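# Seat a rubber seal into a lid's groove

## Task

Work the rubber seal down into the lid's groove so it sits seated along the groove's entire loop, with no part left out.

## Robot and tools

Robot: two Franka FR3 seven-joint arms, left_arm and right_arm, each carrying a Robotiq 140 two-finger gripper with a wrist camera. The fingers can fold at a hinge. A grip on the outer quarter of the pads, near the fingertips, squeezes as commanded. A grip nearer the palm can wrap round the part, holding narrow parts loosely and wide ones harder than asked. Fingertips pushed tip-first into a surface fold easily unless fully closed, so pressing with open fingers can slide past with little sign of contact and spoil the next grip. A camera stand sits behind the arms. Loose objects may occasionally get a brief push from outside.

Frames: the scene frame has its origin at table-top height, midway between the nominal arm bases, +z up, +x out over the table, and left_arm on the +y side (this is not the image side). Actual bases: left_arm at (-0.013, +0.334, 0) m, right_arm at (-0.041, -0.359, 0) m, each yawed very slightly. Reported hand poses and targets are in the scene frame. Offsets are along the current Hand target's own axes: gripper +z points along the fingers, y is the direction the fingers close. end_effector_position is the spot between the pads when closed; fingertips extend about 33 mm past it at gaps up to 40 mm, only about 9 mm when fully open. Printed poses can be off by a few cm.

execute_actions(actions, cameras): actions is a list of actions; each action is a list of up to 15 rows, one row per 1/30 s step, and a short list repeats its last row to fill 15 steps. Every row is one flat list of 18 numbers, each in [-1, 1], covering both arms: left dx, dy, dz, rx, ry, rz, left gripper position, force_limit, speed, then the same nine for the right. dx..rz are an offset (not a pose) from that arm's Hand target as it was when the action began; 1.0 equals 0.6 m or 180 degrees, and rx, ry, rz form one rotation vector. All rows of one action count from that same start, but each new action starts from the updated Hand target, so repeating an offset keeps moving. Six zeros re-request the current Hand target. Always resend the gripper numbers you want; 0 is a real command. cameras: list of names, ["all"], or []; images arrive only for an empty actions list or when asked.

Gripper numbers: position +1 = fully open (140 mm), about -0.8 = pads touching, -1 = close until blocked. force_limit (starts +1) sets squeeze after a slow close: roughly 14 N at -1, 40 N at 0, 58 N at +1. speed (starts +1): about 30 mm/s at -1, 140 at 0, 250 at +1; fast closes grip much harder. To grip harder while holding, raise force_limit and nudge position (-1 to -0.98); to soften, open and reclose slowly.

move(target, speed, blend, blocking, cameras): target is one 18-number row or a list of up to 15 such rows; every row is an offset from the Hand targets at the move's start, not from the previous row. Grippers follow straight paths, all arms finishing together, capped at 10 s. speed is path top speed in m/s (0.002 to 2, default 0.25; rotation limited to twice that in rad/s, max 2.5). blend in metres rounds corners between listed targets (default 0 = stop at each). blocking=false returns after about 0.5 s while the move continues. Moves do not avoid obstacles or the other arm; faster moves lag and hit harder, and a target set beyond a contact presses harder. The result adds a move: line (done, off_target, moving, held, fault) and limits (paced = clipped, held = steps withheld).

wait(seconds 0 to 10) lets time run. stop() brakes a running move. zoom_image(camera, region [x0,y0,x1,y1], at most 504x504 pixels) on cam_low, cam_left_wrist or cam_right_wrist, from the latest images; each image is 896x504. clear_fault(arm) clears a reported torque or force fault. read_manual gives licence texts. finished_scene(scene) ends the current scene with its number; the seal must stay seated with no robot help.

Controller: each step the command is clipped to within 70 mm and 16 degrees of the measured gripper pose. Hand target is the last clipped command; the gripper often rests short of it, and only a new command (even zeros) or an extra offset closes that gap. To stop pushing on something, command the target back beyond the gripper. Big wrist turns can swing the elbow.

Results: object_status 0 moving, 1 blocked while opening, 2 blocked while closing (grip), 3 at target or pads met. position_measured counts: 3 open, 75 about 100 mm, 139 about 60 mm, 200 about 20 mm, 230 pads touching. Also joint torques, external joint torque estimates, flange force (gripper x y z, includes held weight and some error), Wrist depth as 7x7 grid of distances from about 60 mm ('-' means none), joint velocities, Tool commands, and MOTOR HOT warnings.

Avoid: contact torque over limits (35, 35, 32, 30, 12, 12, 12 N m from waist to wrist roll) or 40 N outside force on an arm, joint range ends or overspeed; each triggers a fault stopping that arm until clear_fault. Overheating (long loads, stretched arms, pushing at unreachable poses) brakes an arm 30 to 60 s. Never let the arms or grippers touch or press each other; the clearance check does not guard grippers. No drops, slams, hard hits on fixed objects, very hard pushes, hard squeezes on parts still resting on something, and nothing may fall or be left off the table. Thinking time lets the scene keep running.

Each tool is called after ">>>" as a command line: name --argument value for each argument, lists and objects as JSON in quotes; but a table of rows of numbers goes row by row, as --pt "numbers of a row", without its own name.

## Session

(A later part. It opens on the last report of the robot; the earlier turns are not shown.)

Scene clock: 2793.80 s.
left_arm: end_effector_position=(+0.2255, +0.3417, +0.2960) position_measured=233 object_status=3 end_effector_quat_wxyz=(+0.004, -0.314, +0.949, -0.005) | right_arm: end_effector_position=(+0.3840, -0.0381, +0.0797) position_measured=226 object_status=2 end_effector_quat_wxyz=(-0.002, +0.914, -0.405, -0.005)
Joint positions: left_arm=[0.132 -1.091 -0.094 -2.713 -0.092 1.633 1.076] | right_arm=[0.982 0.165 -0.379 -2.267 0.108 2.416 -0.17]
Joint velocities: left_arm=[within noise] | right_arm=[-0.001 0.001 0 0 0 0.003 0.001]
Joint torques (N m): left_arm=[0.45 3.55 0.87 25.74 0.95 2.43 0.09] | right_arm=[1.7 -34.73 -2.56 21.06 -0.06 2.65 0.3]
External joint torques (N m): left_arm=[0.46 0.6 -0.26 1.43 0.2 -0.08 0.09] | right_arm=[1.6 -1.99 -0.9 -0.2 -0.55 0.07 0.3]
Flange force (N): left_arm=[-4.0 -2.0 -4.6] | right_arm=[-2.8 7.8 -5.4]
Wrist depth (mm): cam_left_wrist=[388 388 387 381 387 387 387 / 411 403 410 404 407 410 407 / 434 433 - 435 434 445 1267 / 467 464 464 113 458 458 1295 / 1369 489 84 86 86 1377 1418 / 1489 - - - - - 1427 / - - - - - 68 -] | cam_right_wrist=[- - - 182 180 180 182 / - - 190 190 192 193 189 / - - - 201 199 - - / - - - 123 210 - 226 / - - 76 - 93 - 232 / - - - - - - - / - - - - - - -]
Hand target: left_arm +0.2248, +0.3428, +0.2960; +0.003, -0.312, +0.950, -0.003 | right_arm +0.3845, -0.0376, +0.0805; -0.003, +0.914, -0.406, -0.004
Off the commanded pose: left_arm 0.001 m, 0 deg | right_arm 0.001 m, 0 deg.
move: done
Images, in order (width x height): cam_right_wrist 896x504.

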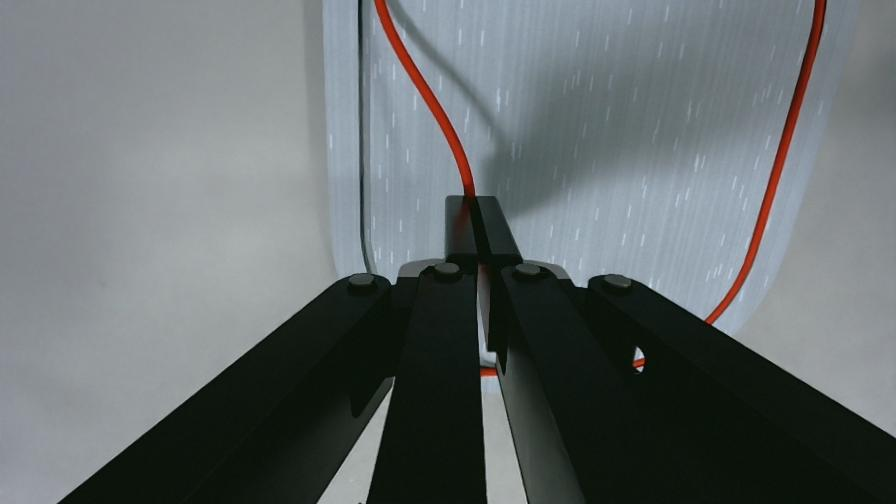

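>>> move --pt "0 0 0 0 0 0 -1 -0.5 0 -0.0212 -0.067 0.02 0 0 0 -1 -0.5 -1" --pt "0 0 0 0 0 0 -1 -0.5 0 -0.0212 -0.067 0.0475 0 0 0 -1 -0.5 -1" --speed '[0.06,0.04]' --cameras '["cam_right_wrist"]'

>>> zoom_image --camera "cam_right_wrist" --region '[390, 0, 650, 240]'

Scene clock: 2813.77 s.
left_arm: end_effector_position=(+0.2255, +0.3417, +0.2960) position_measured=233 object_status=3 end_effector_quat_wxyz=(+0.004, -0.314, +0.949, -0.005) | right_arm: end_effector_position=(+0.4055, -0.0012, +0.0532) position_measured=226 object_status=2 end_effector_quat_wxyz=(-0.002, +0.913, -0.408, -0.004)
Joint positions: left_arm=[0.132 -1.091 -0.094 -2.713 -0.092 1.633 1.076] | right_arm=[0.971 0.318 -0.341 -2.134 0.174 2.429 -0.178]
Joint velocities: left_arm=[within noise] | right_arm=[0.001 0.001 0.001 0 0.001 0.004 -0.003]
Joint torques (N m): left_arm=[0.43 3.63 0.8 25.66 0.93 2.43 0.1] | right_arm=[0.53 -38.55 -3.18 21.25 0.98 2.66 -0.22]
External joint torques (N m): left_arm=[0.44 0.58 -0.37 1.44 0.17 -0.07 0.11] | right_arm=[0.65 -0.73 0.09 0.16 0.49 0.05 -0.22]
Flange force (N): left_arm=[-3.8 -2.3 -4.5] | right_arm=[-0.4 1.2 -0.8]
Wrist depth (mm): cam_left_wrist=[381 396 382 386 388 388 384 / 412 414 408 409 407 405 409 / 438 435 432 438 438 433 438 / 461 469 - 118 457 468 1261 / 1254 489 84 86 86 1402 1354 / 1471 - - - - - 1518 / - - - - - 67 -] | cam_right_wrist=[- 166 - 153 154 155 155 / - 172 - - 164 163 162 / - - 185 182 173 173 173 / - - - 113 181 183 183 / - - 76 - 93 192 196 / - - - - - - - / - - - - - - -]
Hand target: left_arm +0.2248, +0.3428, +0.2960; +0.003, -0.312, +0.950, -0.003 | right_arm +0.4057, -0.0010, +0.0522; -0.003, +0.914, -0.406, -0.004
Off the commanded pose: left_arm 0.001 m, 0 deg | right_arm 0.001 m, 0 deg.
move: done
Images, in order (width x height): cam_right_wrist 896x504.

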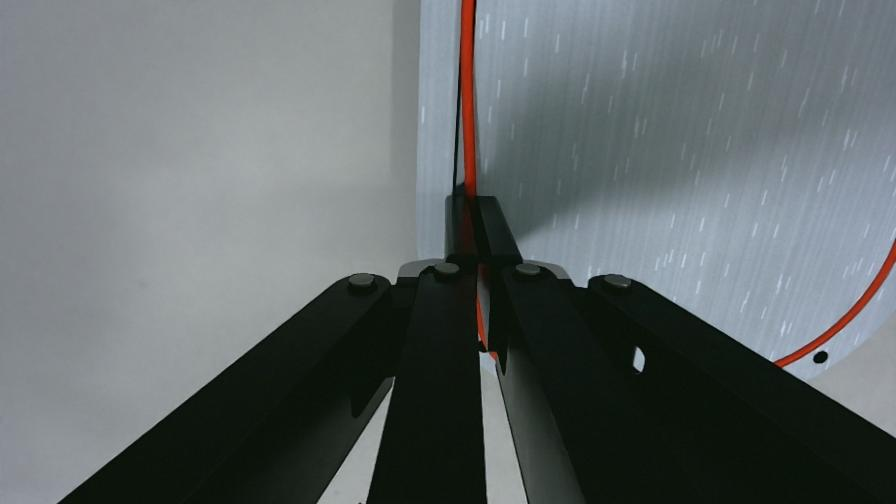

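Scaled by 1.938 from the camera's 896x504 image, which has a finer 1280x720 frame.

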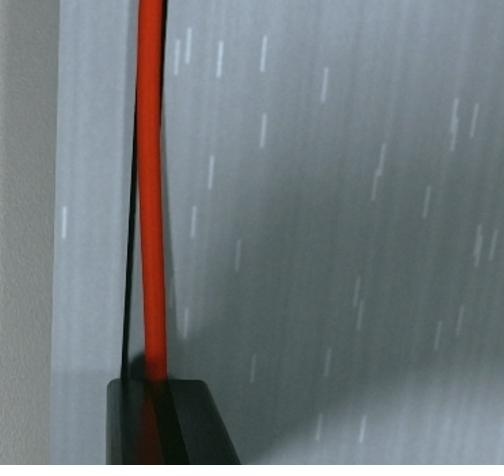

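>>> move --pt "0 0 0 0 0 0 -1 -0.5 0 -0.0025 -0.0063 0 0 0 0 -1 -0.5 -1" --pt "0 0 0 0 0 0 -1 -0.5 0 -0.0025 -0.0063 0.009 0 0 0 -1 -0.5 -1" --pt "0 0 0 0 0 0 -1 -0.5 0 -0.0025 -0.0063 0.009 0 0 0 -0.562 -0.5 -1" --pt "0 0 0 0 0 0 -1 -0.5 0 -0.0025 -0.0063 -0.013 0 0 0 -0.562 -0.5 0" --speed '[0.03,0.03,0.03,0.06]' --cameras '["cam_right_wrist"]'

>>> zoom_image --camera "cam_right_wrist" --region '[390, 0, 650, 240]'

Scene clock: 2825.73 s.
left_arm: end_effector_position=(+0.2255, +0.3417, +0.2960) position_measured=233 object_status=3 end_effector_quat_wxyz=(+0.004, -0.314, +0.949, -0.005) | right_arm: end_effector_position=(+0.4076, +0.0025, +0.0589) position_measured=200 object_status=3 end_effector_quat_wxyz=(-0.004, +0.914, -0.406, -0.004)
Joint positions: left_arm=[0.132 -1.091 -0.094 -2.713 -0.092 1.633 1.076] | right_arm=[0.969 0.315 -0.339 -2.12 0.171 2.414 -0.179]
Joint torques (N m): left_arm=[0.46 3.57 0.81 25.76 0.93 2.43 0.08] | right_arm=[1.6 -39.68 -4.07 21.72 0.02 2.35 0.14]
External joint torques (N m): left_arm=[0.47 0.57 -0.33 1.52 0.17 -0.07 0.08] | right_arm=[1.53 -1.87 -1.03 0.51 -0.48 -0.25 0.14]
Flange force (N): left_arm=[-3.9 -2.3 -4.8] | right_arm=[-2.2 4.1 -5.9]
Wrist depth (mm): cam_left_wrist=[378 387 392 386 384 384 387 / 409 409 417 407 417 403 405 / 438 436 433 436 435 447 432 / 454 464 482 118 459 464 1346 / 1377 488 84 86 86 1346 1462 / 1462 - - - - - 1489 / - - - - - 67 -] | cam_right_wrist=[- - - 168 162 161 159 / - 179 - 169 169 169 169 / - - - 179 178 181 179 / - 199 - 181 184 187 190 / - - 86 - 87 93 200 / - - 73 - - - - / - - - - - 69 -]
Hand target: left_arm +0.2248, +0.3428, +0.2960; +0.003, -0.312, +0.950, -0.003 | right_arm +0.4076, +0.0026, +0.0601; -0.003, +0.914, -0.406, -0.004
Off the commanded pose: left_arm 0.001 m, 0 deg | right_arm 0.001 m, 0 deg.
move: done
Images, in order (width x height): cam_right_wrist 896x504.

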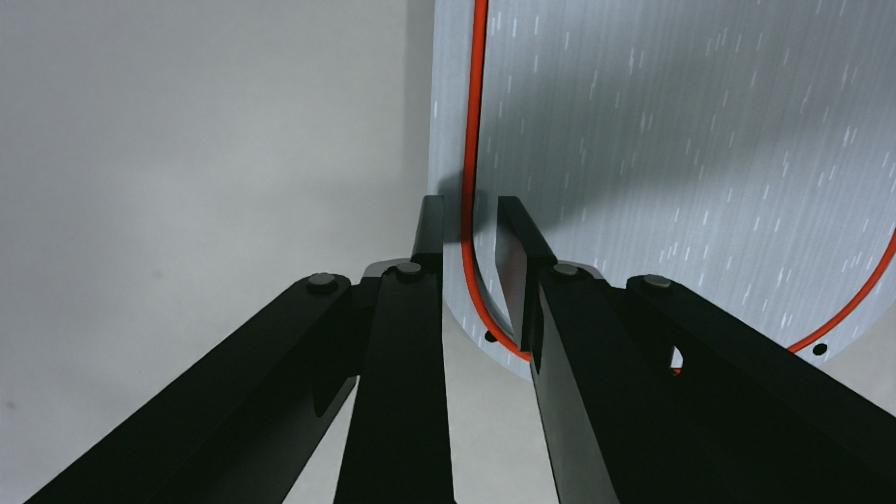

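Scaled by 1.938 from the camera's 896x504 image, which has a finer 1280x720 frame.

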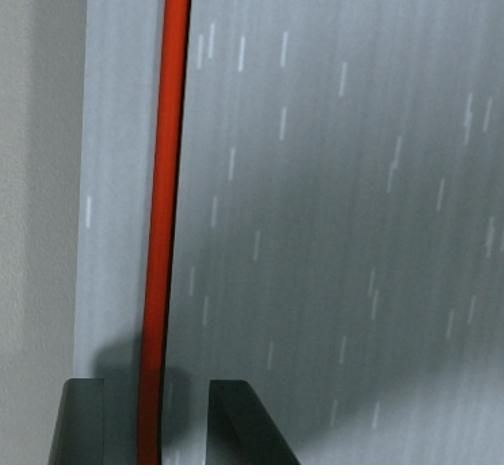

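>>> move --pt "0 0 0 0 0 0 -1 -0.5 0 0 0.0017 0 0 0 0 -1 -0.5 0" --pt "0 0 0 0 0 0 -1 -0.5 0 0 0.0017 0.0298 0 0 0 -1 -0.5 0" --pt "0 0 0 0 0 0 -1 -0.5 0 0 0.0017 0.0068 0 0 0 -1 -0.5 0" --pt "0 0 0 0 0 0 -1 -0.5 0 0.0367 0.0035 0.0068 0 0 0 -1 -0.5 0" --pt "0 0 0 0 0 0 -1 -0.5 0 0.0367 0.0035 0.0298 0 0 0 -1 -0.5 0" --pt "0 0 0 0 0 0 -1 -0.5 0 0.0367 0.0035 0.0068 0 0 0 -1 -0.5 0" --pt "0 0 0 0 0 0 -1 -0.5 0 0.0733 0.0053 0.0068 0 0 0 -1 -0.5 0" --pt "0 0 0 0 0 0 -1 -0.5 0 0.0733 0.0053 0.0298 0 0 0 -1 -0.5 0" --pt "0 0 0 0 0 0 -1 -0.5 0 0.0733 0.0053 0.0068 0 0 0 -1 -0.5 0" --pt "0 0 0 0 0 0 -1 -0.5 0 0.11 0.0072 0.0068 0 0 0 -1 -0.5 0" --pt "0 0 0 0 0 0 -1 -0.5 0 0.11 0.0072 0.0298 0 0 0 -1 -0.5 0" --pt "0 0 0 0 0 0 -1 -0.5 0 0.11 0.0072 0.0068 0 0 0 -1 -0.5 0" --speed '[0.06,0.035,0.06,0.1,0.035,0.06,0.1,0.035,0.06,0.1,0.035,0.06]' --cameras '["cam_right_wrist"]'

>>> zoom_image --camera "cam_right_wrist" --region '[420, 0, 680, 240]'

Scene clock: 2851.07 s.
left_arm: end_effector_position=(+0.2255, +0.3417, +0.2960) position_measured=233 object_status=3 end_effector_quat_wxyz=(+0.004, -0.314, +0.949, -0.005) | right_arm: end_effector_position=(+0.4489, -0.0493, +0.0543) position_measured=233 object_status=3 end_effector_quat_wxyz=(-0.004, +0.914, -0.406, -0.004)
Joint positions: left_arm=[0.132 -1.091 -0.094 -2.713 -0.092 1.633 1.076] | right_arm=[0.848 0.333 -0.333 -2.108 0.178 2.418 -0.296]
Joint velocities: left_arm=[within noise] | right_arm=[0.001 0.001 0 0 -0.005 -0.006 0.001]
Joint torques (N m): left_arm=[0.44 3.58 0.84 25.8 0.95 2.44 0.07] | right_arm=[1.84 -40.33 -4.17 21.5 -0.06 2.27 0.13]
External joint torques (N m): left_arm=[0.44 0.59 -0.32 1.56 0.19 -0.06 0.07] | right_arm=[1.8 -1.92 -0.97 0.29 -0.56 -0.34 0.13]
Flange force (N): left_arm=[-4.0 -2.3 -4.9] | right_arm=[-3.2 4.7 -6.3]
Wrist depth (mm): cam_left_wrist=[382 389 381 386 386 386 387 / 416 412 415 412 408 412 410 / 427 436 433 438 430 440 434 / 476 464 464 117 454 461 1346 / 1418 487 84 87 86 1362 1302 / 1499 - - - - - - / - - - - - 67 -] | cam_right_wrist=[- - - - 158 156 156 / - - - - 164 165 164 / - 187 - 170 174 173 173 / - - - 112 182 183 184 / - - 76 77 93 - 196 / - - - - - - 204 / - - - - - - -]
Hand target: left_arm +0.2248, +0.3428, +0.2960; +0.003, -0.312, +0.950, -0.003 | right_arm +0.4485, -0.0493, +0.0553; -0.003, +0.914, -0.406, -0.004
Off the commanded pose: left_arm 0.001 m, 0 deg | right_arm 0.001 m, 0 deg.
move: done
Images, in order (width x height): cam_right_wrist 896x504.

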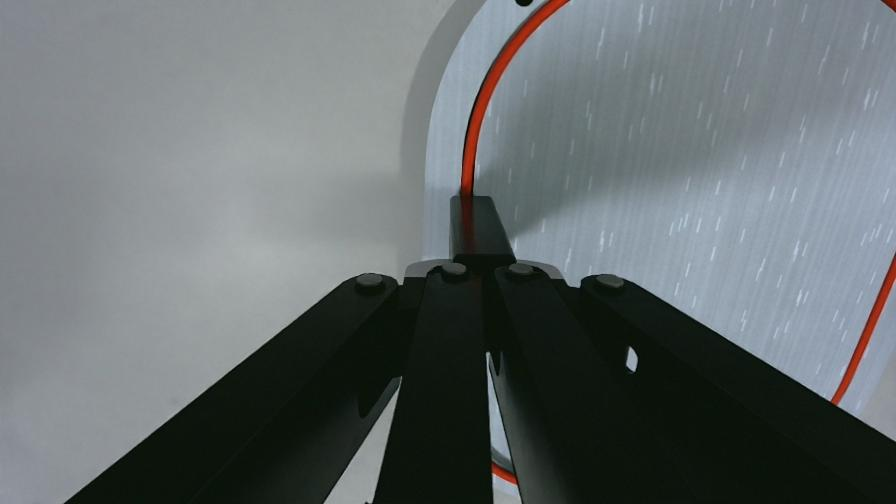

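Scaled by 1.938 from the camera's 896x504 image, which has a finer 1280x720 frame.

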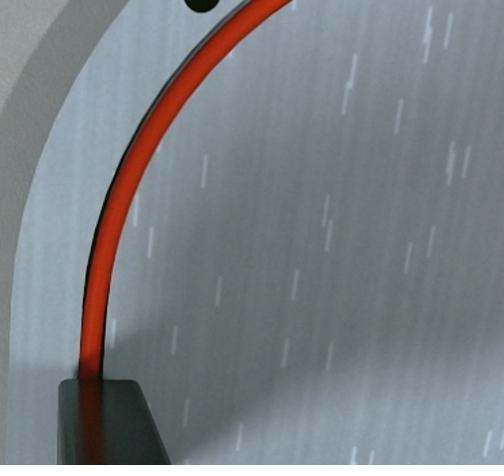

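>>> move --pt "0 0 0 0 0 0 -1 -0.5 0 0.0383 0 0 0 0 0 -1 -0.5 0" --pt "0 0 0 0 0 0 -1 -0.5 0 0.0383 0 0.0222 0 0 0 -1 -0.5 0" --pt "0 0 0 0 0 0 -1 -0.5 0 0.0383 0 0 0 0 0 -1 -0.5 0" --pt "0 0 0 0 0 0 -1 -0.5 0 0.0703 0.0045 0 0 0 0 -1 -0.5 0" --pt "0 0 0 0 0 0 -1 -0.5 0 0.0703 0.0045 0.0222 0 0 0 -1 -0.5 0" --pt "0 0 0 0 0 0 -1 -0.5 0 0.0703 0.0045 0 0 0 0 -1 -0.5 0" --pt "0 0 0 0 0 0 -1 -0.5 0 0.0983 0.0152 0 0 0 0 -1 -0.5 0" --pt "0 0 0 0 0 0 -1 -0.5 0 0.0983 0.0152 0.0222 0 0 0 -1 -0.5 0" --pt "0 0 0 0 0 0 -1 -0.5 0 0.0983 0.0152 0 0 0 0 -1 -0.5 0" --pt "0 0 0 0 0 0 -1 -0.5 0 0.1242 0.0328 0 0 0 0 -1 -0.5 0" --pt "0 0 0 0 0 0 -1 -0.5 0 0.1242 0.0328 0.0222 0 0 0 -1 -0.5 0" --pt "0 0 0 0 0 0 -1 -0.5 0 0.1242 0.0328 0 0 0 0 -1 -0.5 0" --speed '[0.1,0.035,0.06,0.1,0.035,0.06,0.1,0.035,0.06,0.1,0.035,0.06]' --cameras '["cam_right_wrist"]'

Scene clock: 2879.23 s.
left_arm: end_effector_position=(+0.2255, +0.3417, +0.2960) position_measured=233 object_status=3 end_effector_quat_wxyz=(+0.004, -0.314, +0.949, -0.005) | right_arm: end_effector_position=(+0.4844, -0.1176, +0.0538) position_measured=233 object_status=3 end_effector_quat_wxyz=(-0.004, +0.914, -0.406, -0.003)
Joint positions: left_arm=[0.132 -1.091 -0.094 -2.713 -0.092 1.633 1.076] | right_arm=[0.714 0.33 -0.331 -2.112 0.177 2.42 -0.429]
Joint velocities: left_arm=[within noise] | right_arm=[0 0 -0.001 0.001 -0.002 -0.004 -0.001]
Joint torques (N m): left_arm=[0.43 3.63 0.9 25.74 0.95 2.41 0.12] | right_arm=[1.49 -40.22 -4.12 21.42 -0.03 2.34 0.13]
External joint torques (N m): left_arm=[0.42 0.64 -0.24 1.55 0.19 -0.08 0.12] | right_arm=[1.51 -1.98 -0.92 0.26 -0.54 -0.28 0.13]
Flange force (N): left_arm=[-4.2 -2.2 -4.9] | right_arm=[-3.5 4.4 -6.1]
Wrist depth (mm): cam_left_wrist=[385 381 384 387 387 389 391 / 405 411 407 409 412 409 409 / 440 436 431 432 429 441 421 / 454 436 460 118 464 461 1288 / 1393 499 84 86 86 478 1369 / 1444 - - - - - 1578 / - - - - - 67 -] | cam_right_wrist=[- 165 - - - - 166 / - - - - - - - / 186 188 186 - 174 173 - / 194 - - 117 103 182 - / - - 76 77 93 193 194 / - - - - - - 217 / - - - - - - -]
Hand target: left_arm +0.2248, +0.3428, +0.2960; +0.003, -0.312, +0.950, -0.003 | right_arm +0.4838, -0.1178, +0.0546; -0.003, +0.914, -0.406, -0.004
Off the commanded pose: left_arm 0.001 m, 0 deg | right_arm 0.001 m, 0 deg.
move: done
Images, in order (width x height): cam_right_wrist 896x504.

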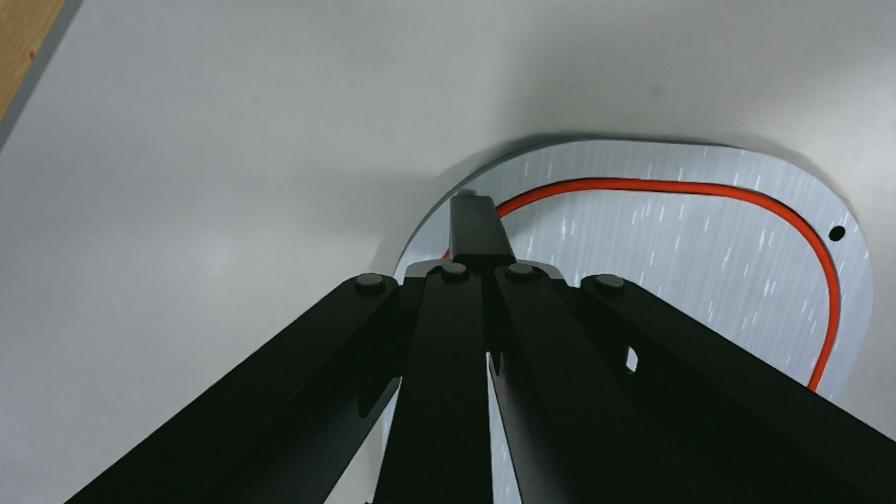

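>>> move --pt "0 0 0 0 0 0 -1 -0.5 0 0.0208 0.035 0 0 0 0 -1 -0.5 0" --pt "0 0 0 0 0 0 -1 -0.5 0 0.0208 0.035 0.0205 0 0 0 -1 -0.5 0" --pt "0 0 0 0 0 0 -1 -0.5 0 0.0208 0.035 0 0 0 0 -1 -0.5 0" --pt "0 0 0 0 0 0 -1 -0.5 0 0.0297 0.0683 0 0 0 0 -1 -0.5 0" --pt "0 0 0 0 0 0 -1 -0.5 0 0.0297 0.0683 0.0205 0 0 0 -1 -0.5 0" --pt "0 0 0 0 0 0 -1 -0.5 0 0.0297 0.0683 0 0 0 0 -1 -0.5 0" --pt "0 0 0 0 0 0 -1 -0.5 0 0.0322 0.1017 0 0 0 0 -1 -0.5 0" --pt "0 0 0 0 0 0 -1 -0.5 0 0.0322 0.1017 0.0205 0 0 0 -1 -0.5 0" --pt "0 0 0 0 0 0 -1 -0.5 0 0.0322 0.1017 0 0 0 0 -1 -0.5 0" --pt "0 0 0 0 0 0 -1 -0.5 0 0.0312 0.135 0 0 0 0 -1 -0.5 0" --pt "0 0 0 0 0 0 -1 -0.5 0 0.0312 0.135 0.0205 0 0 0 -1 -0.5 0" --pt "0 0 0 0 0 0 -1 -0.5 0 0.0312 0.135 0 0 0 0 -1 -0.5 0" --speed '[0.1,0.035,0.06,0.1,0.035,0.06,0.1,0.035,0.06,0.1,0.035,0.06]' --cameras '["cam_right_wrist"]'

Scene clock: 2906.10 s.
left_arm: end_effector_position=(+0.2255, +0.3417, +0.2960) position_measured=233 object_status=3 end_effector_quat_wxyz=(+0.004, -0.314, +0.949, -0.005) | right_arm: end_effector_position=(+0.4365, -0.1860, +0.0532) position_measured=233 object_status=3 end_effector_quat_wxyz=(-0.004, +0.914, -0.405, -0.004)
Joint positions: left_arm=[0.132 -1.091 -0.094 -2.713 -0.092 1.633 1.076] | right_arm=[0.688 0.155 -0.377 -2.368 0.115 2.51 -0.475]
Joint velocities: left_arm=[within noise] | right_arm=[-0.001 0.001 -0.001 -0.001 -0.004 -0.005 0.004]
Joint torques (N m): left_arm=[0.49 3.58 0.75 25.7 0.95 2.43 0.06] | right_arm=[1.66 -33.22 -2.55 20.34 -0.14 2.42 0.14]
External joint torques (N m): left_arm=[0.51 0.59 -0.39 1.42 0.2 -0.08 0.06] | right_arm=[1.69 -1.93 -0.93 0.24 -0.59 -0.2 0.14]
Flange force (N): left_arm=[-3.8 -2.3 -4.5] | right_arm=[-4.0 4.7 -7.1]
Wrist depth (mm): cam_left_wrist=[384 389 382 384 390 388 388 / 412 411 403 412 408 410 410 / 436 432 445 434 432 427 433 / 467 471 456 118 457 460 1295 / 1462 486 84 87 86 1377 1427 / 1508 - - - - - 1377 / - - - - - 67 -] | cam_right_wrist=[- - - - - - - / - 173 - - - 179 175 / - - - 175 - - - / - - 184 117 180 - - / - - 76 77 93 - - / - - - - - - - / - - - - - - -]
Hand target: left_arm +0.2248, +0.3428, +0.2960; +0.003, -0.312, +0.950, -0.003 | right_arm +0.4362, -0.1860, +0.0542; -0.003, +0.914, -0.406, -0.004
Off the commanded pose: left_arm 0.001 m, 0 deg | right_arm 0.001 m, 0 deg.
move: done
Images, in order (width x height): cam_right_wrist 896x504.

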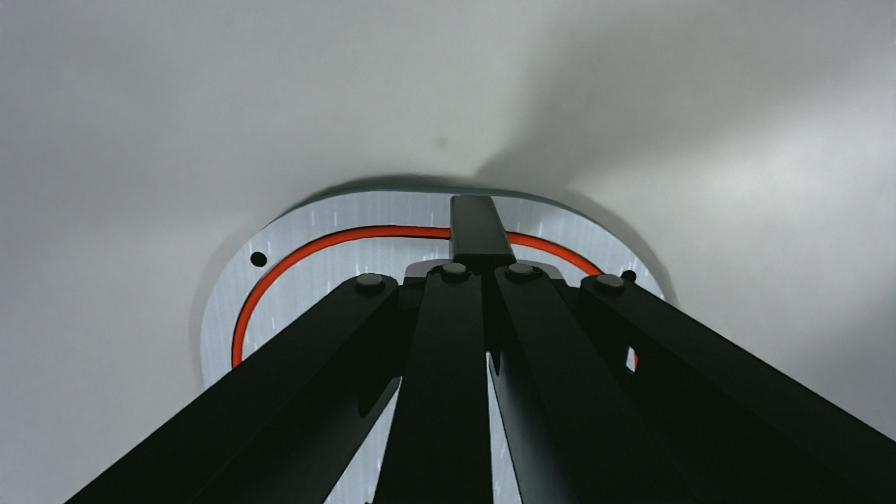

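>>> move --pt "0 0 0 0 0 0 -1 -0.5 0 0 0 -0.04 0 0 0 -1 -0.5 0" --pt "0 0 0 0 0 0 -1 -0.5 0 -0.3652 -0.097 -0.05 0 0 -0.633 -1 -0.5 0" --speed '[0.1,0.5]' --cameras '["cam_right_wrist"]'

>>> zoom_image --camera "cam_right_wrist" --region '[380, 100, 640, 280]'

Scene clock: 2920.53 s.
left_arm: end_effector_position=(+0.2255, +0.3417, +0.2960) position_measured=233 object_status=3 end_effector_quat_wxyz=(+0.004, -0.314, +0.949, -0.005) | right_arm: end_effector_position=(+0.3335, +0.0158, +0.0873) position_measured=233 object_status=3 end_effector_quat_wxyz=(-0.004, +0.840, +0.543, +0.003)
Joint positions: left_arm=[0.132 -1.091 -0.094 -2.713 -0.092 1.633 1.076] | right_arm=[0.709 0.127 0.036 -2.284 0.004 2.418 -1.938]
Joint velocities: left_arm=[within noise] | right_arm=[0 0 0.001 -0.001 0.001 0 -0.008]
Joint torques (N m): left_arm=[0.47 3.54 0.9 25.71 0.93 2.42 0.13] | right_arm=[0.56 -34.04 0.15 22.14 1.08 2.41 -0.25]
External joint torques (N m): left_arm=[0.49 0.62 -0.25 1.45 0.18 -0.08 0.13] | right_arm=[0.62 -0.36 -0.07 0.62 0.47 -0.25 -0.25]
Flange force (N): left_arm=[-4.1 -2.0 -4.6] | right_arm=[1.4 0.5 -1.7]
Wrist depth (mm): cam_left_wrist=[380 385 388 385 386 385 387 / 414 413 405 407 408 409 411 / 439 432 431 434 432 430 440 / 466 460 465 113 447 464 1309 / 1402 505 84 86 86 1339 1444 / 1444 - - - - - - / - - - - - 67 -] | cam_right_wrist=[- 200 - - - 205 - / - - - - 201 201 210 / - - - 212 209 213 216 / - - - 117 216 218 223 / - - 76 77 93 227 235 / - - - - - - - / - - - - - - -]
Hand target: left_arm +0.2248, +0.3428, +0.2960; +0.003, -0.312, +0.950, -0.003 | right_arm +0.3328, +0.0155, +0.0864; -0.005, +0.839, +0.544, +0.001
Off the commanded pose: left_arm 0.001 m, 0 deg | right_arm 0.001 m, 0 deg.
move: done; limits=paced
Images, in order (width x height): cam_right_wrist 896x504.

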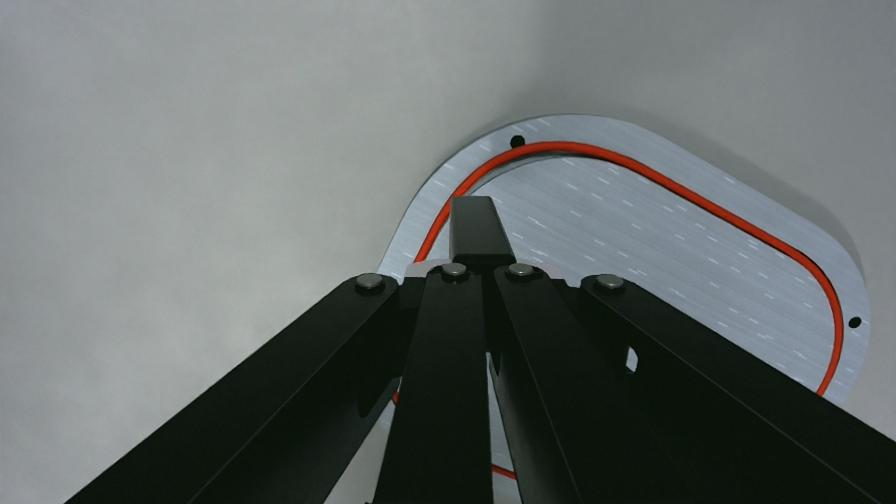

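Scaled by 1.938 from the camera's 896x504 image, which has a finer 1280x720 frame.

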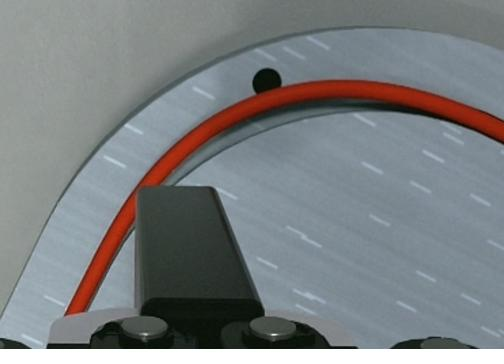

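>>> move --pt "0 0 0 0 0 0 -1 -0.5 0 0.0383 0.0225 0.0273 0 0 0.378 -0.443 -0.5 0.5" --pt "0 0 0 0 0 0 -1 -0.5 0 0.0383 0.0225 0.0635 0 0 0.378 -0.443 -0.5 0.5" --pt "0 0 0 0 0 0 -1 -0.5 0 0.0383 0.0225 0.0635 0 0 0.378 -1 -0.5 -1" --pt "0 0 0 0 0 0 -1 -0.5 0 0.0383 0.0225 0.0403 0 0 0.378 -1 -0.5 -1" --speed '[0.4,0.04,0.03,0.04]' --cameras '["cam_right_wrist"]'

Scene clock: 2954.07 s.
left_arm: end_effector_position=(+0.2255, +0.3417, +0.2960) position_measured=233 object_status=3 end_effector_quat_wxyz=(+0.004, -0.314, +0.949, -0.005) | right_arm: end_effector_position=(+0.3537, +0.0301, +0.0601) position_measured=226 object_status=2 end_effector_quat_wxyz=(-0.004, +1.000, -0.017, -0.003)
Joint positions: left_arm=[0.132 -1.091 -0.094 -2.713 -0.092 1.633 1.076] | right_arm=[0.963 0.249 -0.228 -2.2 0.103 2.441 -0.834]
Joint velocities: left_arm=[within noise] | right_arm=[0 0 0.001 0 0 -0.003 0.001]
Joint torques (N m): left_arm=[0.47 3.59 0.84 25.75 0.93 2.43 0.13] | right_arm=[1.66 -38.87 -2.4 22.24 0.04 2.61 0.24]
External joint torques (N m): left_arm=[0.47 0.56 -0.32 1.53 0.18 -0.07 0.13] | right_arm=[1.79 -2.3 -0.71 1.17 -0.48 -0.04 0.24]
Flange force (N): left_arm=[-3.9 -2.2 -4.8] | right_arm=[-3.5 0.1 -6.1]
Wrist depth (mm): cam_left_wrist=[369 387 387 386 389 386 387 / 408 404 408 407 411 410 411 / 433 435 432 429 429 433 432 / 464 464 464 118 456 467 1309 / 1427 487 84 86 86 1346 1385 / 1508 - - - - - 1444 / - - - - - 67 -] | cam_right_wrist=[- - - 173 162 161 161 / - - - 173 170 170 170 / - - - 175 177 179 178 / - - 206 113 187 193 190 / - - 76 - 93 200 203 / - - - - - - - / - - - - - - -]
Hand target: left_arm +0.2248, +0.3428, +0.2960; +0.003, -0.312, +0.950, -0.003 | right_arm +0.3544, +0.0312, +0.0623; -0.004, +1.000, -0.018, -0.002
Off the commanded pose: left_arm 0.001 m, 0 deg | right_arm 0.003 m, 0 deg.
move: done; limits=paced
Images, in order (width x height): cam_right_wrist 896x504.

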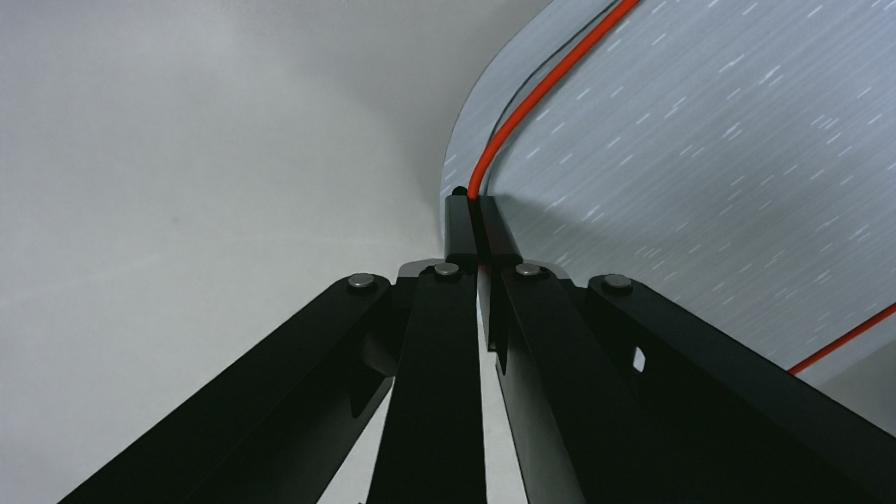

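>>> move --pt "0 0 0 0 0 0 -1 -0.5 0 0 0 -0.0378 0 0 0 -1 -0.5 -1" --pt "0 0 0 0 0 0 -1 -0.5 0 -0.0165 0.1012 -0.0378 0 0 0 -1 -0.5 -1" --speed '[0.05,0.06]' --cameras '["cam_right_wrist"]'

Scene clock: 2976.37 s.
left_arm: end_effector_position=(+0.2255, +0.3417, +0.2960) position_measured=233 object_status=3 end_effector_quat_wxyz=(+0.004, -0.314, +0.949, -0.005) | right_arm: end_effector_position=(+0.3412, -0.0290, +0.0837) position_measured=226 object_status=2 end_effector_quat_wxyz=(-0.004, +1.000, -0.021, -0.004)
Joint positions: left_arm=[0.132 -1.091 -0.094 -2.713 -0.092 1.633 1.076] | right_arm=[0.94 0.078 -0.27 -2.363 0.048 2.437 -0.855]
Joint velocities: left_arm=[within noise] | right_arm=[0.001 0 0 -0.001 -0.001 0.002 -0.007]
Joint torques (N m): left_arm=[0.41 3.64 0.8 25.7 0.94 2.43 0.08] | right_arm=[0.72 -32.67 -1.29 20.88 -0.02 2.73 -0.19]
External joint torques (N m): left_arm=[0.46 0.74 -0.32 1.36 0.19 -0.09 0.08] | right_arm=[0.76 -1.98 -0.7 -0.16 -0.54 0.1 -0.19]
Flange force (N): left_arm=[-4.2 -2.4 -4.4] | right_arm=[-4.7 4.5 -4.2]
Wrist depth (mm): cam_left_wrist=[381 387 388 387 381 387 391 / 412 405 410 410 396 407 409 / 435 432 435 426 445 436 436 / 463 469 453 118 458 466 1281 / 1453 491 84 86 86 1385 1418 / 1480 - - - - - 1578 / - - - - - 68 -] | cam_right_wrist=[- - - 184 - - 183 / 204 - 200 198 194 193 - / - - 208 206 205 205 203 / 232 - - 116 213 217 233 / - - 76 - 93 242 242 / - - - - - - - / - - - - - - -]
Hand target: left_arm +0.2248, +0.3428, +0.2960; +0.003, -0.312, +0.950, -0.003 | right_arm +0.3424, -0.0293, +0.0845; -0.004, +1.000, -0.018, -0.002
Off the commanded pose: left_arm 0.001 m, 0 deg | right_arm 0.001 m, 0 deg.
move: done
Images, in order (width x height): cam_right_wrist 896x504.

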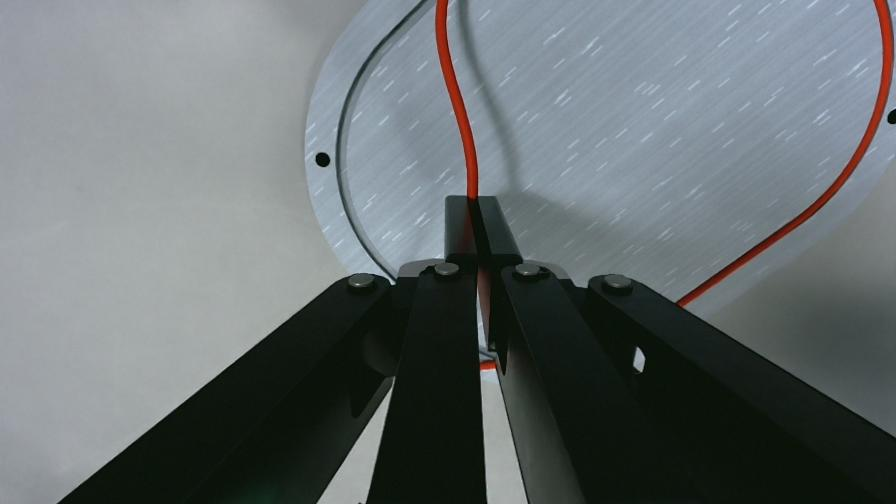

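>>> move --pt "0 0 0 0 0 0 -1 -0.5 0 0.0137 -0.0967 0.03 0 0 0 -1 -0.5 -1" --pt "0 0 0 0 0 0 -1 -0.5 0 0.0137 -0.0967 0.0525 0 0 0 -1 -0.5 -1" --speed '[0.06,0.04]' --cameras '["cam_right_wrist"]'

>>> zoom_image --camera "cam_right_wrist" --region '[400, 0, 660, 240]'

Scene clock: 2989.70 s.
left_arm: end_effector_position=(+0.2255, +0.3417, +0.2960) position_measured=233 object_status=3 end_effector_quat_wxyz=(+0.004, -0.314, +0.949, -0.005) | right_arm: end_effector_position=(+0.3526, +0.0282, +0.0543) position_measured=226 object_status=2 end_effector_quat_wxyz=(-0.004, +1.000, -0.018, -0.002)
Joint positions: left_arm=[0.132 -1.091 -0.094 -2.713 -0.092 1.633 1.076] | right_arm=[0.966 0.255 -0.23 -2.211 0.104 2.459 -0.834]
Joint velocities: left_arm=[within noise] | right_arm=[-0.001 0 -0.001 -0.001 0.001 0.004 0.002]
Joint torques (N m): left_arm=[0.43 3.55 0.82 25.67 0.92 2.42 0.11] | right_arm=[0.98 -37.37 -1.89 21.07 0.95 2.81 -0.07]
External joint torques (N m): left_arm=[0.41 0.64 -0.35 1.38 0.16 -0.09 0.11] | right_arm=[0.91 -0.9 -0.34 0.27 0.45 0.18 -0.07]
Flange force (N): left_arm=[-3.9 -2.3 -4.4] | right_arm=[-1.6 0.6 -1.4]
Wrist depth (mm): cam_left_wrist=[376 392 389 384 387 387 388 / 412 410 408 407 - 407 409 / 436 436 432 436 435 435 432 / 458 460 462 113 458 464 1324 / 1402 487 84 87 86 1331 1393 / 1508 - - - - - - / - - - - - 68 -] | cam_right_wrist=[- - 169 - 155 156 156 / - - - 173 165 164 164 / - - 185 172 174 174 173 / - - - 113 179 182 185 / - - 76 - 93 - 196 / - - - - - - - / - - - - - - -]
Hand target: left_arm +0.2248, +0.3428, +0.2960; +0.003, -0.312, +0.950, -0.003 | right_arm +0.3526, +0.0286, +0.0535; -0.004, +1.000, -0.018, -0.002
Off the commanded pose: left_arm 0.001 m, 0 deg | right_arm 0.001 m, 0 deg.
move: done
Images, in order (width x height): cam_right_wrist 896x504.

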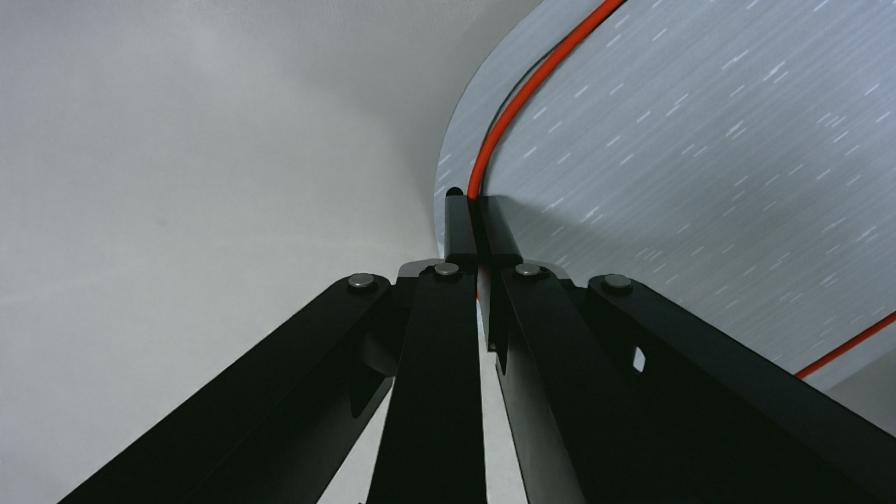

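Scaled by 1.938 from the camera's 896x504 image, which has a finer 1280x720 frame.

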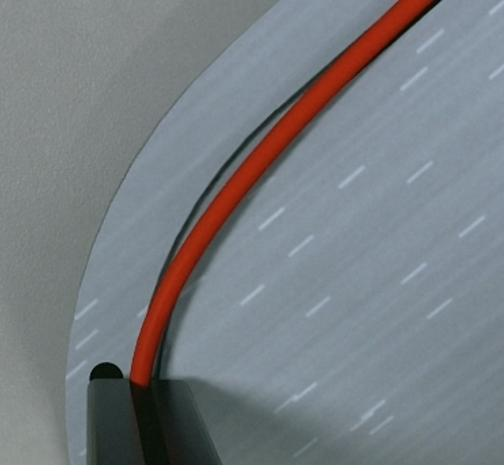

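>>> move --pt "0 0 0 0 0 0 -1 -0.5 0 0.005 0.0032 0 0 0 0 -1 -0.5 -1" --pt "0 0 0 0 0 0 -1 -0.5 0 0.005 0.0032 0.0103 0 0 0 -1 -0.5 -1" --pt "0 0 0 0 0 0 -1 -0.5 0 0.005 0.0032 0.0103 0 0 0 -0.562 -0.5 -1" --pt "0 0 0 0 0 0 -1 -0.5 0 0.005 0.0032 -0.01 0 0 0 -0.562 -0.5 0" --pt "0 0 0 0 0 0 -1 -0.5 0 0.005 0.0032 -0.01 0 0 0 -1 -0.5 0" --speed '[0.03,0.03,0.03,0.06,0.06]' --cameras '["cam_right_wrist"]'

>>> zoom_image --camera "cam_right_wrist" --region '[400, 0, 660, 240]'

Scene clock: 3006.10 s.
left_arm: end_effector_position=(+0.2255, +0.3417, +0.2960) position_measured=233 object_status=3 end_effector_quat_wxyz=(+0.004, -0.314, +0.949, -0.005) | right_arm: end_effector_position=(+0.3554, +0.0266, +0.0583) position_measured=233 object_status=3 end_effector_quat_wxyz=(-0.005, +1.000, -0.017, -0.003)
Joint positions: left_arm=[0.132 -1.091 -0.094 -2.713 -0.092 1.633 1.076] | right_arm=[0.959 0.248 -0.229 -2.209 0.104 2.451 -0.841]
Joint torques (N m): left_arm=[0.49 3.64 0.81 25.74 0.94 2.43 0.08] | right_arm=[1.4 -38.26 -2.48 21.4 0 2.41 0.1]
External joint torques (N m): left_arm=[0.49 0.71 -0.34 1.46 0.19 -0.08 0.08] | right_arm=[1.43 -1.95 -0.89 0.47 -0.51 -0.24 0.1]
Flange force (N): left_arm=[-4.3 -2.5 -4.7] | right_arm=[-3.9 1.6 -5.6]
Wrist depth (mm): cam_left_wrist=[381 387 388 386 395 387 387 / 411 412 405 412 409 406 414 / 436 428 432 435 432 429 433 / 467 474 466 118 459 458 1309 / 1402 486 84 86 86 482 1435 / 1462 - - - - - 1599 / - - - - - 68 -] | cam_right_wrist=[170 - - - 161 159 159 / - 179 - 167 169 167 168 / - - - 177 179 179 174 / - - - 110 187 187 189 / - - 76 77 93 197 198 / - - - - - - 210 / - - - - - - -]
Hand target: left_arm +0.2248, +0.3428, +0.2960; +0.003, -0.312, +0.950, -0.003 | right_arm +0.3556, +0.0266, +0.0594; -0.004, +1.000, -0.018, -0.002
Off the commanded pose: left_arm 0.001 m, 0 deg | right_arm 0.001 m, 0 deg.
move: done
Images, in order (width x height): cam_right_wrist 896x504.

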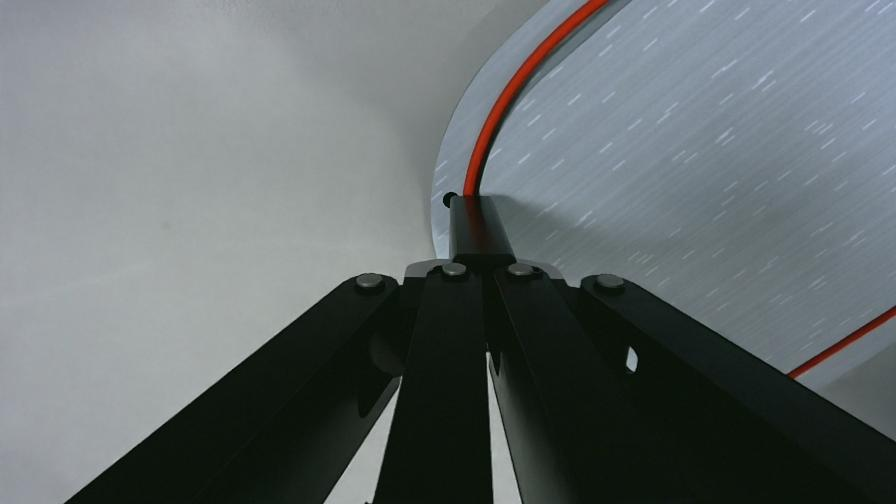

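Scaled by 1.938 from the camera's 896x504 image, which has a finer 1280x720 frame.

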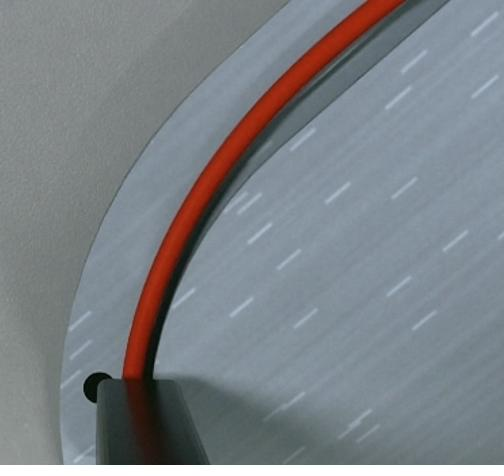

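>>> move --pt "0 0 0 0 0 0 -1 -0.5 0 0 0.0008 0.0298 0 0 0 -1 -0.5 0" --pt "0 0 0 0 0 0 -1 -0.5 0 0 0.0008 0.0057 0 0 0 -1 -0.5 0" --pt "0 0 0 0 0 0 -1 -0.5 0 0.0698 0.0167 0.0057 0 0 0 -1 -0.5 0" --pt "0 0 0 0 0 0 -1 -0.5 0 0.0698 0.0167 0.0257 0 0 0 -1 -0.5 0" --pt "0 0 0 0 0 0 -1 -0.5 0 0.0682 0.0213 0.0257 0 0 0 -1 -0.5 0" --pt "0 0 0 0 0 0 -1 -0.5 0 0.0682 0.0213 0.0298 0 0 0 -1 -0.5 0" --pt "0 0 0 0 0 0 -1 -0.5 0 0.0682 0.0213 0.0057 0 0 0 -1 -0.5 0" --pt "0 0 0 0 0 0 -1 -0.5 0 0.106 0.0433 0.0057 0 0 0 -1 -0.5 0" --pt "0 0 0 0 0 0 -1 -0.5 0 0.106 0.0433 0.0257 0 0 0 -1 -0.5 0" --pt "0 0 0 0 0 0 -1 -0.5 0 0.1008 0.0488 0.0257 0 0 0 -1 -0.5 0" --pt "0 0 0 0 0 0 -1 -0.5 0 0.1008 0.0488 0.0298 0 0 0 -1 -0.5 0" --pt "0 0 0 0 0 0 -1 -0.5 0 0.1008 0.0488 0.0057 0 0 0 -1 -0.5 0" --speed '[0.03,0.06,0.1,0.03,0.02,0.02,0.06,0.1,0.03,0.02,0.02,0.06]' --cameras '["cam_right_wrist"]'

>>> zoom_image --camera "cam_right_wrist" --region '[380, 0, 640, 240]'

Scene clock: 3039.13 s.
left_arm: end_effector_position=(+0.2255, +0.3417, +0.2960) position_measured=233 object_status=3 end_effector_quat_wxyz=(+0.004, -0.314, +0.949, -0.005) | right_arm: end_effector_position=(+0.4160, -0.0040, +0.0551) position_measured=233 object_status=3 end_effector_quat_wxyz=(-0.006, +1.000, -0.018, -0.001)
Joint positions: left_arm=[0.132 -1.091 -0.094 -2.713 -0.092 1.633 1.076] | right_arm=[0.835 0.317 -0.221 -2.116 0.121 2.427 -0.962]
Joint velocities: left_arm=[within noise] | right_arm=[0.001 0 0.001 0 0 -0.005 -0.001]
Joint torques (N m): left_arm=[0.45 3.58 0.83 25.69 0.93 2.41 0.09] | right_arm=[1.66 -41 -2.78 21.03 0.02 2.51 0.07]
External joint torques (N m): left_arm=[0.46 0.66 -0.34 1.41 0.18 -0.1 0.09] | right_arm=[1.76 -2.01 -0.74 -0.28 -0.52 -0.16 0.08]
Flange force (N): left_arm=[-4.0 -2.3 -4.5] | right_arm=[-6.8 2.7 -5.1]
Wrist depth (mm): cam_left_wrist=[379 387 383 379 389 388 381 / 407 405 409 417 411 409 408 / 432 434 436 423 429 432 432 / 464 464 466 118 456 464 1288 / 1427 488 84 86 86 1402 1385 / 1499 - - - - - - / - - - - - 67 -] | cam_right_wrist=[- - 168 - - 158 155 / - - - - 165 166 162 / - - - 179 174 173 173 / - - - 117 181 - 183 / - - 76 77 93 192 195 / - - - - - - 203 / - - - - - - -]
Hand target: left_arm +0.2248, +0.3428, +0.2960; +0.003, -0.312, +0.950, -0.003 | right_arm +0.4149, -0.0048, +0.0555; -0.004, +1.000, -0.018, -0.002
Off the commanded pose: left_arm 0.001 m, 0 deg | right_arm 0.001 m, 0 deg.
move: done
Images, in order (width x height): cam_right_wrist 896x504.

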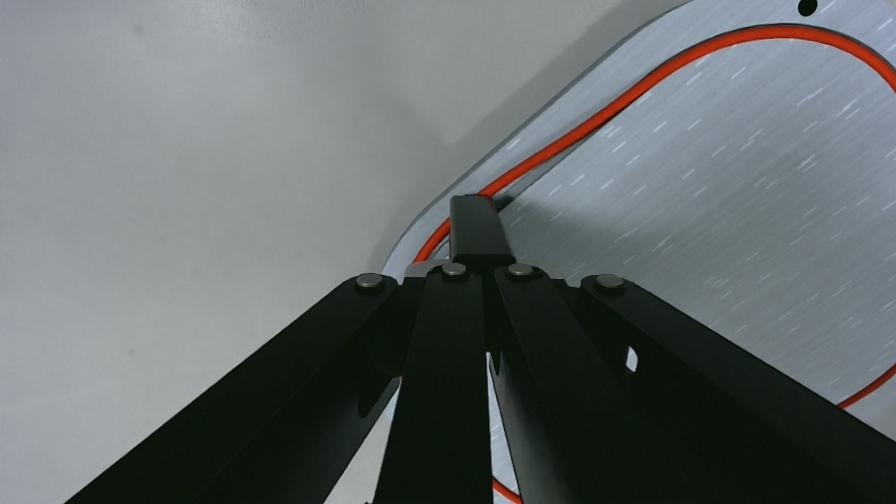

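Scaled by 1.938 from the camera's 896x504 image, which has a finer 1280x720 frame.

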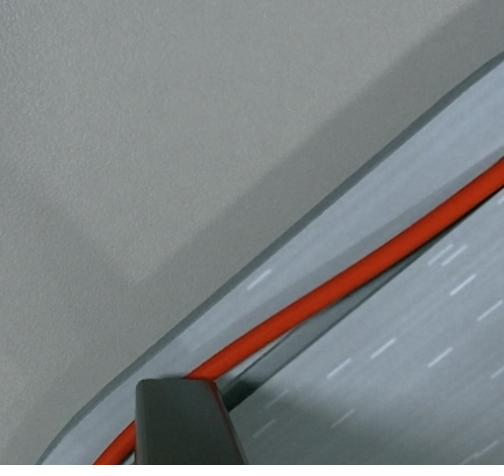

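>>> move --pt "0 0 0 0 0 0 -1 -0.5 0 0 0 -0.012 0 0 0 -1 -0.5 0" --pt "0 0 0 0 0 0 -1 -0.5 0 -0.0293 -0.0297 -0.012 0 0 0.2556 -1 -0.5 0" --speed '[0.06,0.4]' --cameras '["cam_right_wrist"]'

>>> zoom_image --camera "cam_right_wrist" --region '[390, 0, 650, 240]'

Scene clock: 3065.73 s.
left_arm: end_effector_position=(+0.2255, +0.3417, +0.2960) position_measured=233 object_status=3 end_effector_quat_wxyz=(+0.004, -0.314, +0.949, -0.005) | right_arm: end_effector_position=(+0.3988, +0.0136, +0.0636) position_measured=233 object_status=3 end_effector_quat_wxyz=(-0.004, +0.915, -0.404, -0.003)
Joint positions: left_arm=[0.132 -1.091 -0.094 -2.713 -0.092 1.633 1.076] | right_arm=[1.139 0.325 -0.487 -2.118 0.237 2.4 -0.201]
Joint velocities: left_arm=[within noise] | right_arm=[0 -0.001 -0.001 -0.002 -0.001 -0.001 0.007]
Joint torques (N m): left_arm=[0.45 3.6 0.9 25.71 0.93 2.42 0.09] | right_arm=[1.71 -36.82 -5.69 21.98 0.99 2.38 0.13]
External joint torques (N m): left_arm=[0.42 0.66 -0.32 1.49 0.17 -0.08 0.09] | right_arm=[1.72 -0.59 -1.05 0.71 0.48 -0.23 0.13]
Flange force (N): left_arm=[-4.1 -2.4 -4.7] | right_arm=[-2.0 0.1 -3.0]
Wrist depth (mm): cam_left_wrist=[368 395 387 387 386 383 387 / 412 412 414 411 398 419 408 / 435 416 428 437 435 436 434 / - - 463 117 461 461 1295 / - 499 84 86 86 489 1385 / 1489 - - - - - 1480 / - - - - - 68 -] | cam_right_wrist=[- - - 168 167 165 166 / 186 188 - 178 175 174 174 / - 198 192 184 184 186 183 / - - 208 111 193 195 194 / - - 76 77 93 204 - / - - - - - - - / - - - - - - -]
Hand target: left_arm +0.2248, +0.3428, +0.2960; +0.003, -0.312, +0.950, -0.003 | right_arm +0.3980, +0.0135, +0.0629; -0.003, +0.913, -0.407, -0.004
Off the commanded pose: left_arm 0.001 m, 0 deg | right_arm 0.001 m, 0 deg.
move: done
Images, in order (width x height): cam_right_wrist 896x504.

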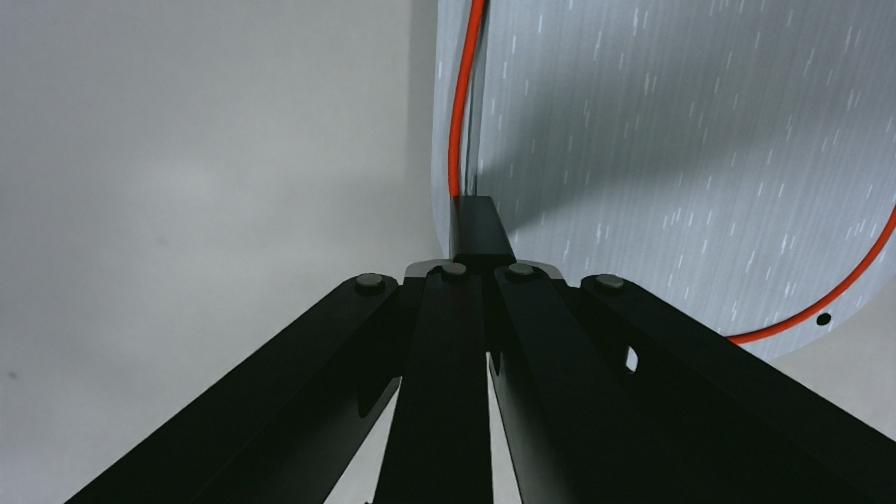

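Scaled by 1.938 from the camera's 896x504 image, which has a finer 1280x720 frame.

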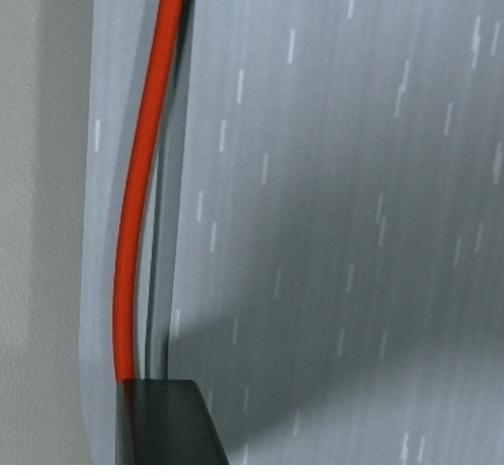

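>>> move --pt "0 0 0 0 0 0 -1 -0.5 0 0.0167 -0.0117 -0.0068 0 0 0 -0.443 -0.5 0.5" --pt "0 0 0 0 0 0 -1 -0.5 0 0.0167 -0.0117 0.0243 0 0 0 -0.443 -0.5 0.5" --pt "0 0 0 0 0 0 -1 -0.5 0 0.0167 -0.0117 0.0243 0 0 0 -1 -0.5 -1" --pt "0 0 0 0 0 0 -1 -0.5 0 0.0167 -0.0117 0.0193 0 0 0 -1 -0.5 -1" --pt "0 0 0 0 0 0 -1 -0.5 0 0.0133 0.0013 0.0193 0 0 0 -1 -0.5 -1" --speed '[0.1,0.04,0.03,0.03,0.03]' --cameras '["cam_right_wrist"]'

>>> zoom_image --camera "cam_right_wrist" --region '[390, 0, 650, 240]'

Scene clock: 3083.67 s.
left_arm: end_effector_position=(+0.2255, +0.3417, +0.2960) position_measured=233 object_status=3 end_effector_quat_wxyz=(+0.004, -0.314, +0.949, -0.005) | right_arm: end_effector_position=(+0.4022, +0.0065, +0.0503) position_measured=226 object_status=2 end_effector_quat_wxyz=(-0.002, +0.914, -0.406, -0.005)
Joint positions: left_arm=[0.132 -1.091 -0.094 -2.713 -0.092 1.633 1.076] | right_arm=[1.11 0.35 -0.47 -2.12 0.253 2.417 -0.222]
Joint velocities: left_arm=[within noise] | right_arm=[0.004 0 -0.001 -0.002 0 0.004 0.002]
Joint torques (N m): left_arm=[0.44 3.6 0.86 25.8 0.94 2.42 0.12] | right_arm=[1.48 -39.02 -5.57 20.57 0.03 2.65 0.14]
External joint torques (N m): left_arm=[0.42 0.58 -0.33 1.57 0.18 -0.08 0.12] | right_arm=[1.59 -1.97 -0.65 -0.37 -0.47 0.05 0.14]
Flange force (N): left_arm=[-4.0 -2.3 -4.9] | right_arm=[-2.9 8.9 -6.0]
Wrist depth (mm): cam_left_wrist=[375 386 389 384 407 389 389 / 392 409 405 409 404 409 405 / 441 436 - 430 446 436 431 / 467 462 466 113 456 463 1288 / 1385 494 84 86 86 1324 1410 / 1274 - - - - - - / - - - - - 68 -] | cam_right_wrist=[- - 165 - 153 153 153 / - 174 173 164 162 160 160 / - 180 183 172 171 171 172 / - - - 113 178 178 181 / 204 - 76 - 93 - 192 / - - - - - - - / - - - - - - -]
Hand target: left_arm +0.2248, +0.3428, +0.2960; +0.003, -0.312, +0.950, -0.003 | right_arm +0.4027, +0.0072, +0.0512; -0.003, +0.913, -0.407, -0.004
Off the commanded pose: left_arm 0.001 m, 0 deg | right_arm 0.001 m, 0 deg.
move: done
Images, in order (width x height): cam_right_wrist 896x504.

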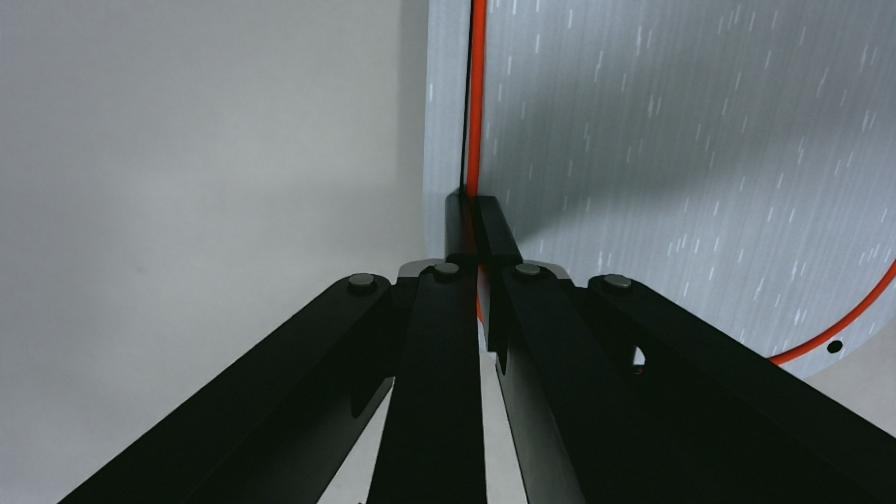

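Scaled by 1.938 from the camera's 896x504 image, which has a finer 1280x720 frame.

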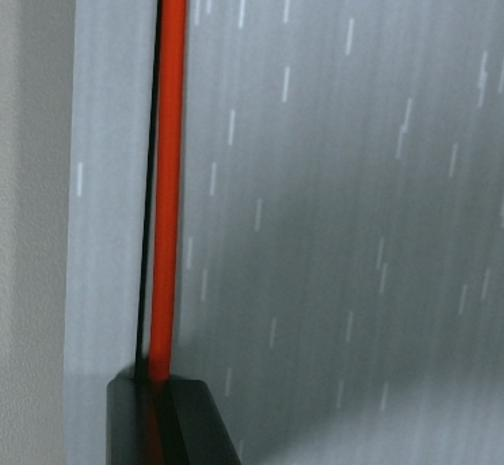

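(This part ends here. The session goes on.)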